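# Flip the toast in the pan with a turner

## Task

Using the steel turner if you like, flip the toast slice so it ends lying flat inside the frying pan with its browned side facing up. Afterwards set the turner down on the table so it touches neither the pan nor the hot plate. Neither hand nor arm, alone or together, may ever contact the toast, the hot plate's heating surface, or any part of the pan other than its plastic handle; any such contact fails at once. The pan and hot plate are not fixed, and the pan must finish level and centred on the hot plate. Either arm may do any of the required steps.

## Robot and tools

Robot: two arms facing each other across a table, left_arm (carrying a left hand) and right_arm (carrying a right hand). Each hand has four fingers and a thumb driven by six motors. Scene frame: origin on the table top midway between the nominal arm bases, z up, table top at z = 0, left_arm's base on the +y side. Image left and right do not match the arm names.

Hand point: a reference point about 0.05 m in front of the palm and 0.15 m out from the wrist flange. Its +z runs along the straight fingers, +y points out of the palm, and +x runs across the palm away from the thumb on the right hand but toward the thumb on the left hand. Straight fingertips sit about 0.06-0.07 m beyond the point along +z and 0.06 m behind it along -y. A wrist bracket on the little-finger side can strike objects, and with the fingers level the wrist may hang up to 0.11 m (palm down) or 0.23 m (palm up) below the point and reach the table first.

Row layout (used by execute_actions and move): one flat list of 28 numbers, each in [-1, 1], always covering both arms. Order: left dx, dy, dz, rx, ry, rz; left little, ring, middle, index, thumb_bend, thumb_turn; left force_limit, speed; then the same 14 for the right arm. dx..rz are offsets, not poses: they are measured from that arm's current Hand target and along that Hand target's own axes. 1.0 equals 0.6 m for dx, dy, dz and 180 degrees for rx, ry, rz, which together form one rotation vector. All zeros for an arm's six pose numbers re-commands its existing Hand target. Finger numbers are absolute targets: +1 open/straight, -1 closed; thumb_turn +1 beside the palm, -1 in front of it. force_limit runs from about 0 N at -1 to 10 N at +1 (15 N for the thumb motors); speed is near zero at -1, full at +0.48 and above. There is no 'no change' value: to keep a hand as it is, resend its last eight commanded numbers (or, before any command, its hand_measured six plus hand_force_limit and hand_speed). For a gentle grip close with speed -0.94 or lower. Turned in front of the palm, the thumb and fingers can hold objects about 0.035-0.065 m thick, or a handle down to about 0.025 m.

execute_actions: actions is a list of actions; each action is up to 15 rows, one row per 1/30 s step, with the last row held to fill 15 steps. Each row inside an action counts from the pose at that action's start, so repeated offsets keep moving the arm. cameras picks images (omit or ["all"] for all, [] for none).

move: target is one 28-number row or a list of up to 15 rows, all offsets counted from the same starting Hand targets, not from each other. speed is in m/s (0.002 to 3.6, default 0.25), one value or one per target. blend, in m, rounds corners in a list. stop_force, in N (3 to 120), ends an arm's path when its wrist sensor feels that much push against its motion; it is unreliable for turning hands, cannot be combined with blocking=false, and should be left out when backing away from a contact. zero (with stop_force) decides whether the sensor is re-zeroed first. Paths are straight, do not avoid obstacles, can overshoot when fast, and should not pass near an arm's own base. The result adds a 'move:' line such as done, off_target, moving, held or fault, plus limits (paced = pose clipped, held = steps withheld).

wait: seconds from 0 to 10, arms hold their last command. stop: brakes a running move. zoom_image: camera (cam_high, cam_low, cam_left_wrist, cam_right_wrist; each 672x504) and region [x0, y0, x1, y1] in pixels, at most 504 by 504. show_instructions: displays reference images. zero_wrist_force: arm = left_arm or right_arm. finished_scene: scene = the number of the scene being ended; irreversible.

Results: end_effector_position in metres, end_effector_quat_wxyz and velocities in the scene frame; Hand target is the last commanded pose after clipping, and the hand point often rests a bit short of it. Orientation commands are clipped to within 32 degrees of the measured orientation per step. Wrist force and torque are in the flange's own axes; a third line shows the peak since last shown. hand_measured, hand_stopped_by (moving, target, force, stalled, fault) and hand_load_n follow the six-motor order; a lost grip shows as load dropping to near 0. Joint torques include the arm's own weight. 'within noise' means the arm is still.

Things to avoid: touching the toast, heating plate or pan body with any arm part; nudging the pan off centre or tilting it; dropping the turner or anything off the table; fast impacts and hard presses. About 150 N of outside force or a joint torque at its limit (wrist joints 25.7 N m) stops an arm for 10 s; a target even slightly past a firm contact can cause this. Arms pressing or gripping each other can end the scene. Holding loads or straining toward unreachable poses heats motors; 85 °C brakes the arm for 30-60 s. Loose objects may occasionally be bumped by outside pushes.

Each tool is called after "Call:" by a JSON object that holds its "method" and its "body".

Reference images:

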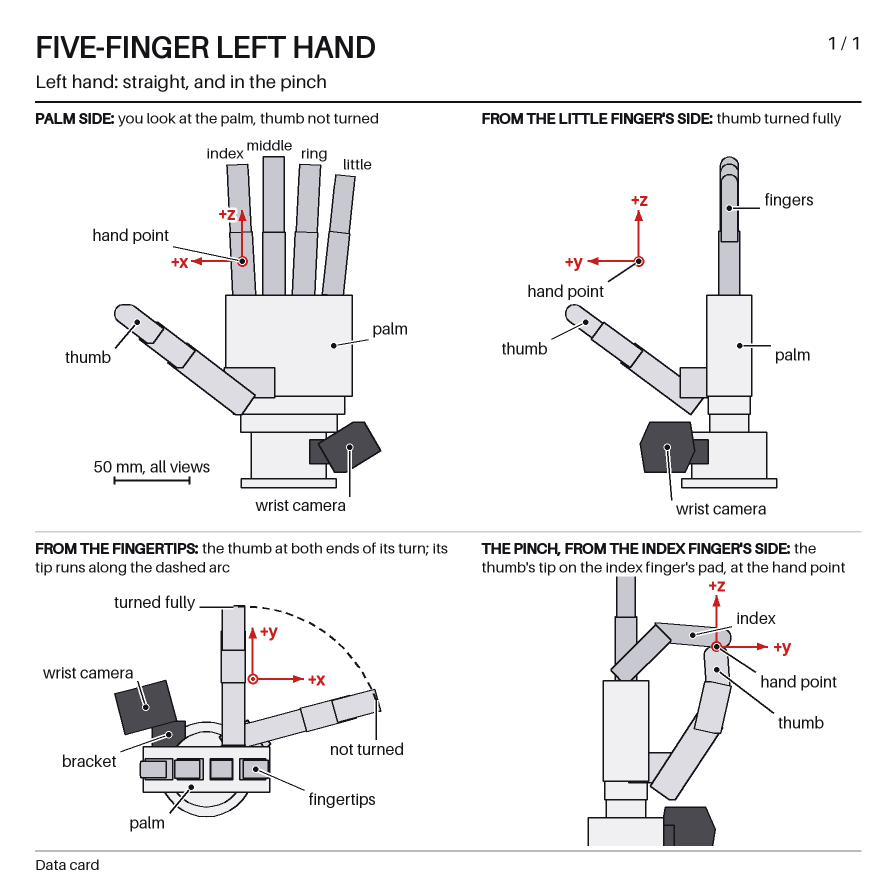

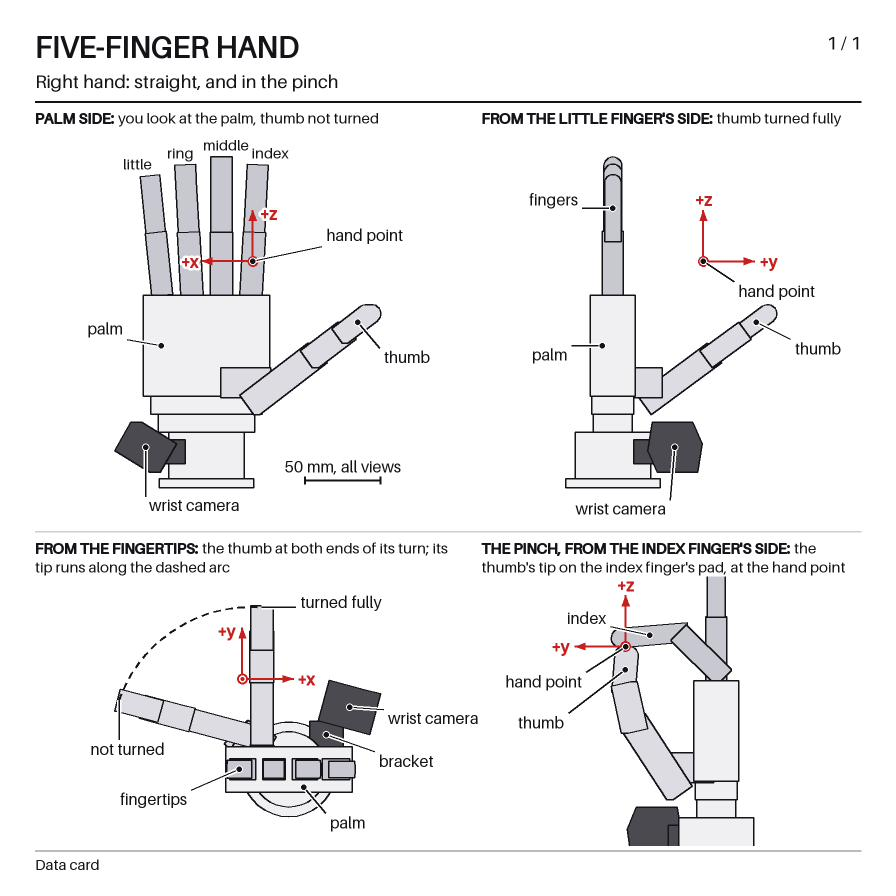

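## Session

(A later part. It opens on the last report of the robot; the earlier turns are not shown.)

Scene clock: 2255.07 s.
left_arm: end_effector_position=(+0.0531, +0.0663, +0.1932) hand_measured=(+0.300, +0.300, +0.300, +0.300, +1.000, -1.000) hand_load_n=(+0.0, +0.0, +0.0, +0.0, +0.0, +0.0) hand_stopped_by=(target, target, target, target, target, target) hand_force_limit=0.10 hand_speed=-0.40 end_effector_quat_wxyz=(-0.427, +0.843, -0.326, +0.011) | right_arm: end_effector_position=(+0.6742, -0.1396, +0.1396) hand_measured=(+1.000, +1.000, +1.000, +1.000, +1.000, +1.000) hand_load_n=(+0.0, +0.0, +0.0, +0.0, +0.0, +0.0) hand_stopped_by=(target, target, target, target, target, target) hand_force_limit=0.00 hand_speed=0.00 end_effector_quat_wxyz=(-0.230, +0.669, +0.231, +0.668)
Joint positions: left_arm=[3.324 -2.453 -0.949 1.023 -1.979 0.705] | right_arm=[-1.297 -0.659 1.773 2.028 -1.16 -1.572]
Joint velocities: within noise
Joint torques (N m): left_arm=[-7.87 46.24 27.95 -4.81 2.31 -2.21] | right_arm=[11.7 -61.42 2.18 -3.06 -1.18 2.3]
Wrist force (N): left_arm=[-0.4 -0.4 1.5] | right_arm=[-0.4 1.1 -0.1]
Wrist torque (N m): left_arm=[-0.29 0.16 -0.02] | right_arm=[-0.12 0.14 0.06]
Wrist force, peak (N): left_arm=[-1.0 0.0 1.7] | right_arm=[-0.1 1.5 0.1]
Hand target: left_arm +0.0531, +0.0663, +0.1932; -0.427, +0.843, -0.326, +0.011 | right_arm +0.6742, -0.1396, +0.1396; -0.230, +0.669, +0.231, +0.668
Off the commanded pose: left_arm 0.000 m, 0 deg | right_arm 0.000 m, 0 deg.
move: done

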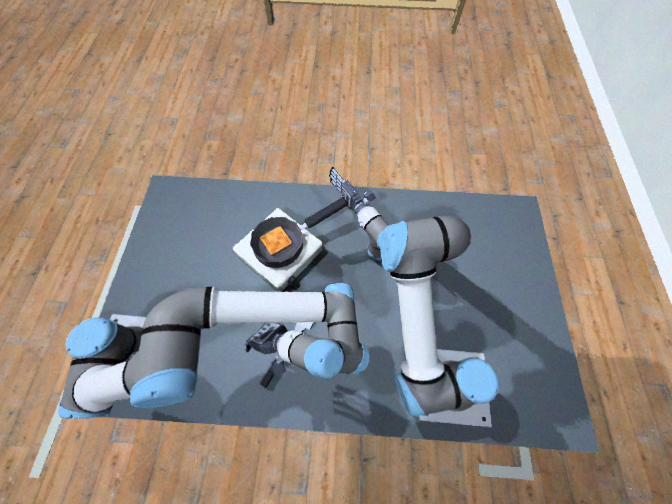

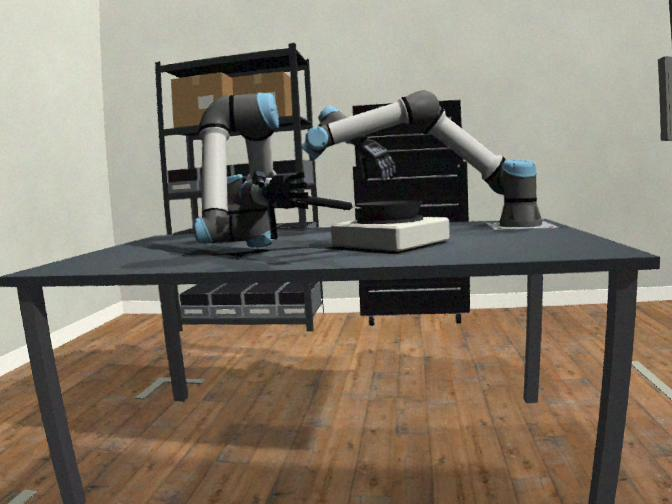

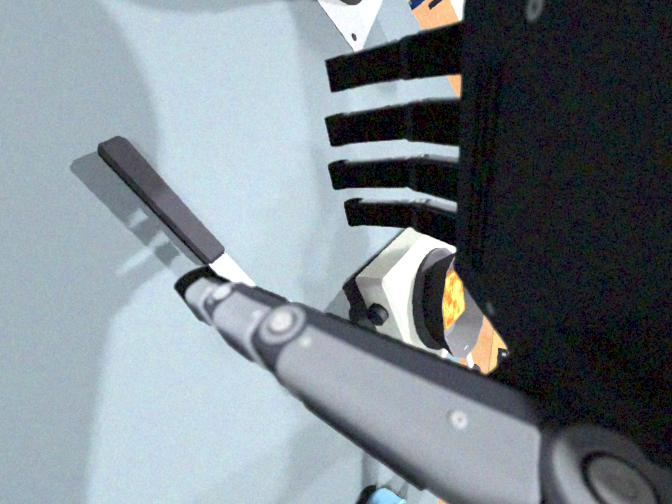

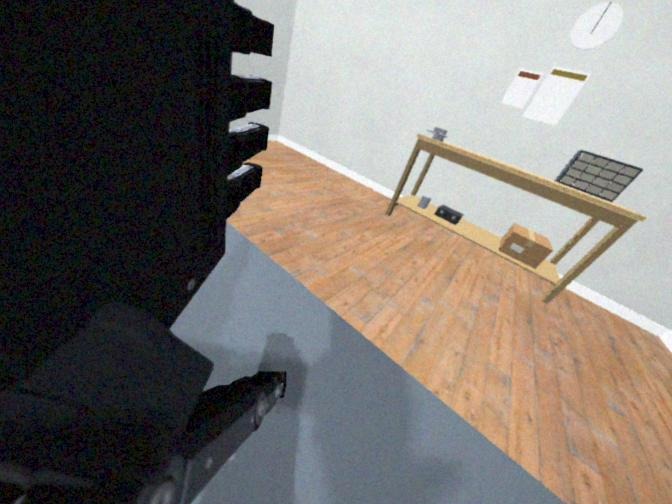

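Call:
{"method": "move", "body": {"target": [0,0,0,0,0,0,0.3,0.3,0.3,0.3,1,-1,0.1,-0.4,0,0.1,0,0,0,0,1,1,1,1,1,1,0,0], "speed": 0.08}}

Call:
{"method": "move", "body": {"target": [0,0,0,0,0,0,0.3,0.3,0.3,0.3,1,-1,0.1,-0.4,0.2,0.1,-0.15,0,0,0,1,1,1,1,1,1,0,0], "speed": 0.2}}

Call:
{"method": "zoom_image", "body": {"camera": "cam_high", "region": [220, 190, 370, 300]}}

Call:
{"method": "zoom_image", "body": {"camera": "cam_low", "region": [300, 180, 460, 260]}}

Scene clock: 2261.23 s.
left_arm: end_effector_position=(+0.0531, +0.0663, +0.1932) hand_measured=(+0.300, +0.300, +0.300, +0.300, +1.000, -1.000) hand_load_n=(+0.0, +0.0, +0.0, +0.0, +0.0, +0.0) hand_stopped_by=(target, target, target, target, target, target) hand_force_limit=0.10 hand_speed=-0.40 end_effector_quat_wxyz=(-0.427, +0.843, -0.326, +0.011) | right_arm: end_effector_position=(+0.7111, -0.1868, +0.1397) hand_measured=(+1.000, +1.000, +1.000, +1.000, +1.000, +1.000) hand_load_n=(+0.0, +0.0, +0.0, +0.0, +0.0, +0.0) hand_stopped_by=(target, target, target, target, target, target) hand_force_limit=0.00 hand_speed=0.00 end_effector_quat_wxyz=(-0.230, +0.669, +0.231, +0.668)
Joint positions: left_arm=[3.324 -2.453 -0.949 1.023 -1.979 0.705] | right_arm=[-1.401 -0.645 1.733 2.055 -1.056 -1.572]
Joint velocities: within noise
Joint torques (N m): left_arm=[-8.08 44.86 28.12 -4.66 2.55 -2.21] | right_arm=[-12.98 -35.88 -25.39 0.05 1.83 -2.55]
Wrist force (N): left_arm=[-0.9 -0.1 1.6] | right_arm=[-0.3 -1.0 0.0]
Wrist torque (N m): left_arm=[-0.25 0.24 -0.06] | right_arm=[-0.23 0.10 0.05]
Wrist force, peak (N): left_arm=[-1.1 -0.1 1.7] | right_arm=[-0.5 -1.5 -0.2]
Hand target: left_arm +0.0531, +0.0663, +0.1932; -0.427, +0.843, -0.326, +0.011 | right_arm +0.7111, -0.1869, +0.1397; -0.230, +0.669, +0.231, +0.668
Off the commanded pose: left_arm 0.000 m, 0 deg | right_arm 0.000 m, 0 deg.
move: done

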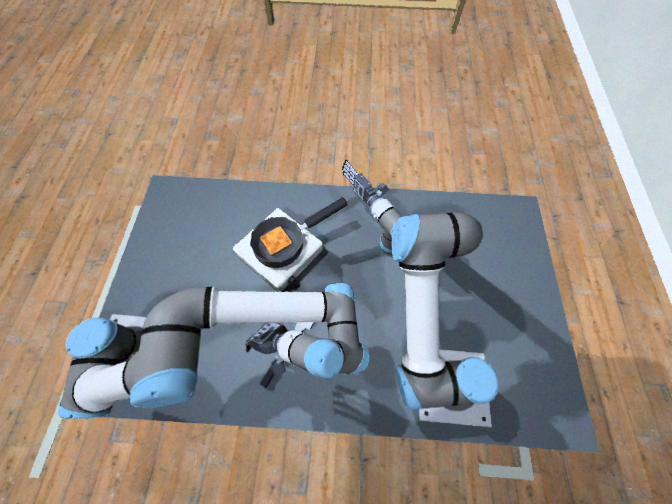

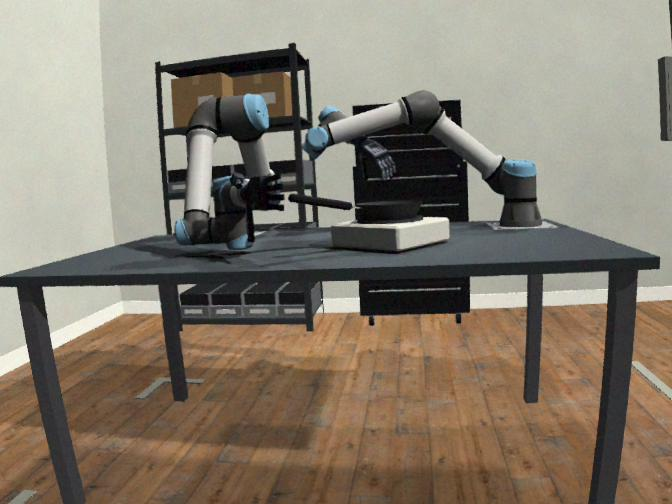

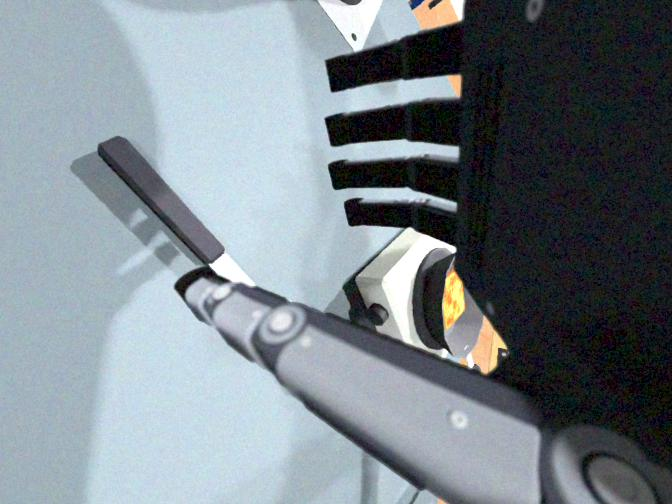

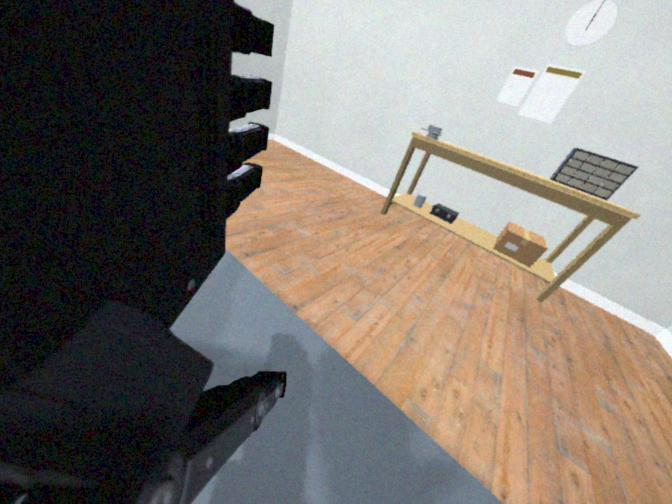

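Scene clock: 2262.67 s.
left_arm: end_effector_position=(+0.0531, +0.0663, +0.1932) hand_measured=(+0.300, +0.300, +0.300, +0.300, +1.000, -1.000) hand_load_n=(+0.0, +0.0, +0.0, +0.0, +0.5, +0.0) hand_stopped_by=(target, target, target, target, target, target) hand_force_limit=0.10 hand_speed=-0.40 end_effector_quat_wxyz=(-0.427, +0.843, -0.326, +0.011) | right_arm: end_effector_position=(+0.6772, -0.2894, +0.2597) hand_measured=(+1.000, +1.000, +1.000, +1.000, +1.000, +1.000) hand_load_n=(+0.0, -0.5, +0.0, +0.0, +0.0, +0.0) hand_stopped_by=(target, target, target, target, target, target) hand_force_limit=0.00 hand_speed=0.00 end_effector_quat_wxyz=(-0.230, +0.669, +0.231, +0.668)
Joint positions: left_arm=[3.324 -2.453 -0.949 1.023 -1.979 0.705] | right_arm=[-1.608 -0.982 1.959 2.166 -0.849 -1.572]
Joint velocities: within noise
Joint torques (N m): left_arm=[-8.01 46.02 29.44 -4.99 2.24 -2.21] | right_arm=[-10.87 -54.26 1.68 0.36 1.92 -2.89]
Wrist force (N): left_arm=[-0.8 -0.2 1.7] | right_arm=[-0.3 -1.0 0.0]
Wrist torque (N m): left_arm=[-0.28 0.23 -0.05] | right_arm=[-0.22 0.07 0.04]
Wrist force, peak (N): left_arm=[-0.9 0.3 1.8] | right_arm=[-1.1 -1.3 0.3]
Hand target: left_arm +0.0531, +0.0663, +0.1932; -0.427, +0.843, -0.326, +0.011 | right_arm +0.6772, -0.2895, +0.2598; -0.230, +0.669, +0.231, +0.668
Off the commanded pose: left_arm 0.000 m, 0 deg | right_arm 0.000 m, 0 deg.
move: done

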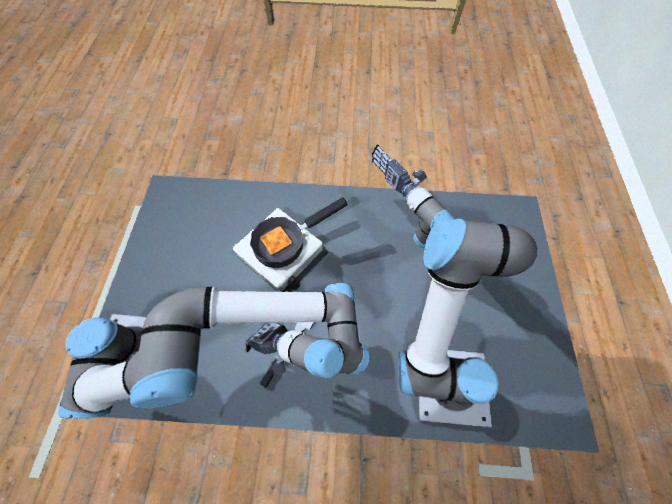

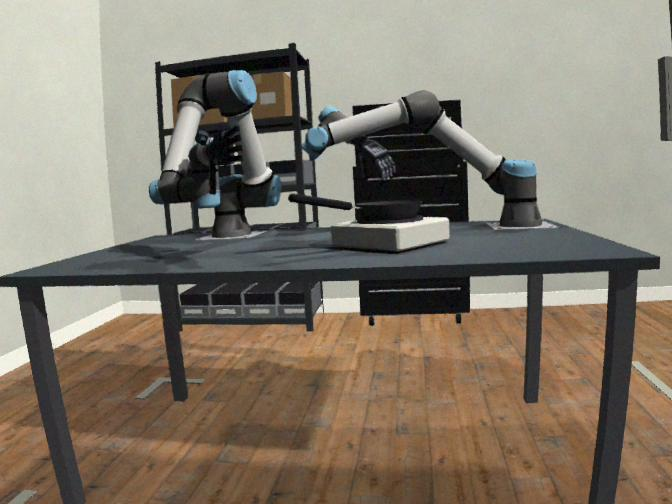

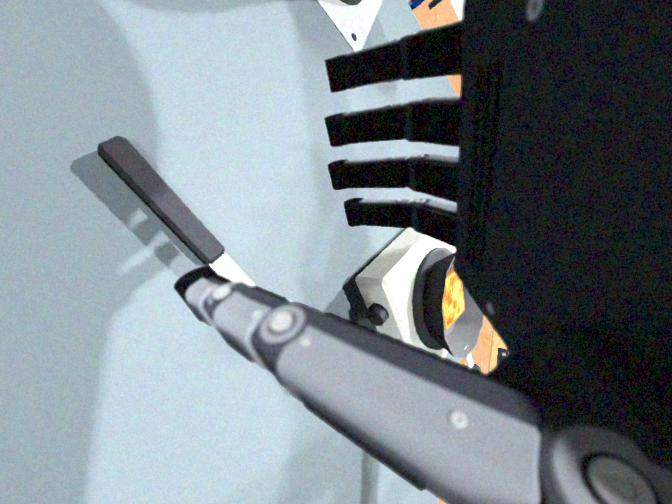

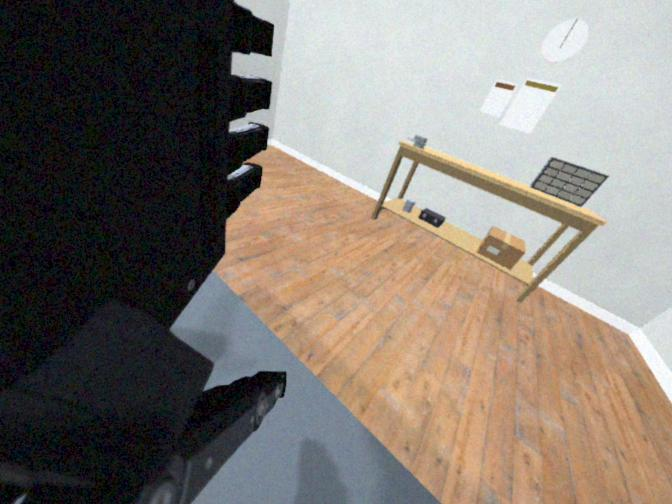

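Scaled by 3.360.

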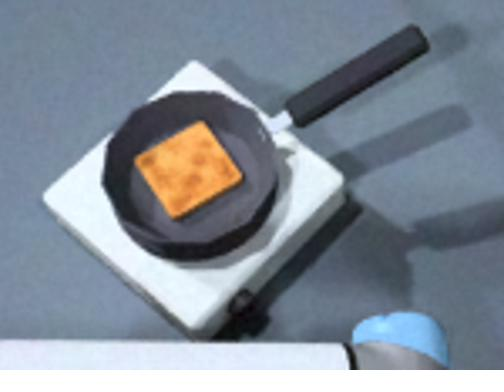

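Scaled by 3.150.

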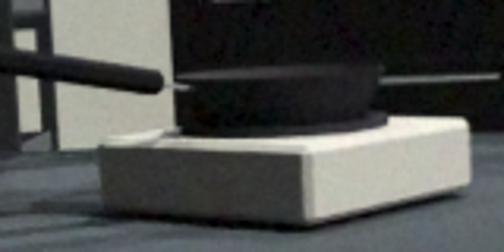

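Call:
{"method": "finished_scene", "body": {"scene": 1}}

The scene is finished: the task was done.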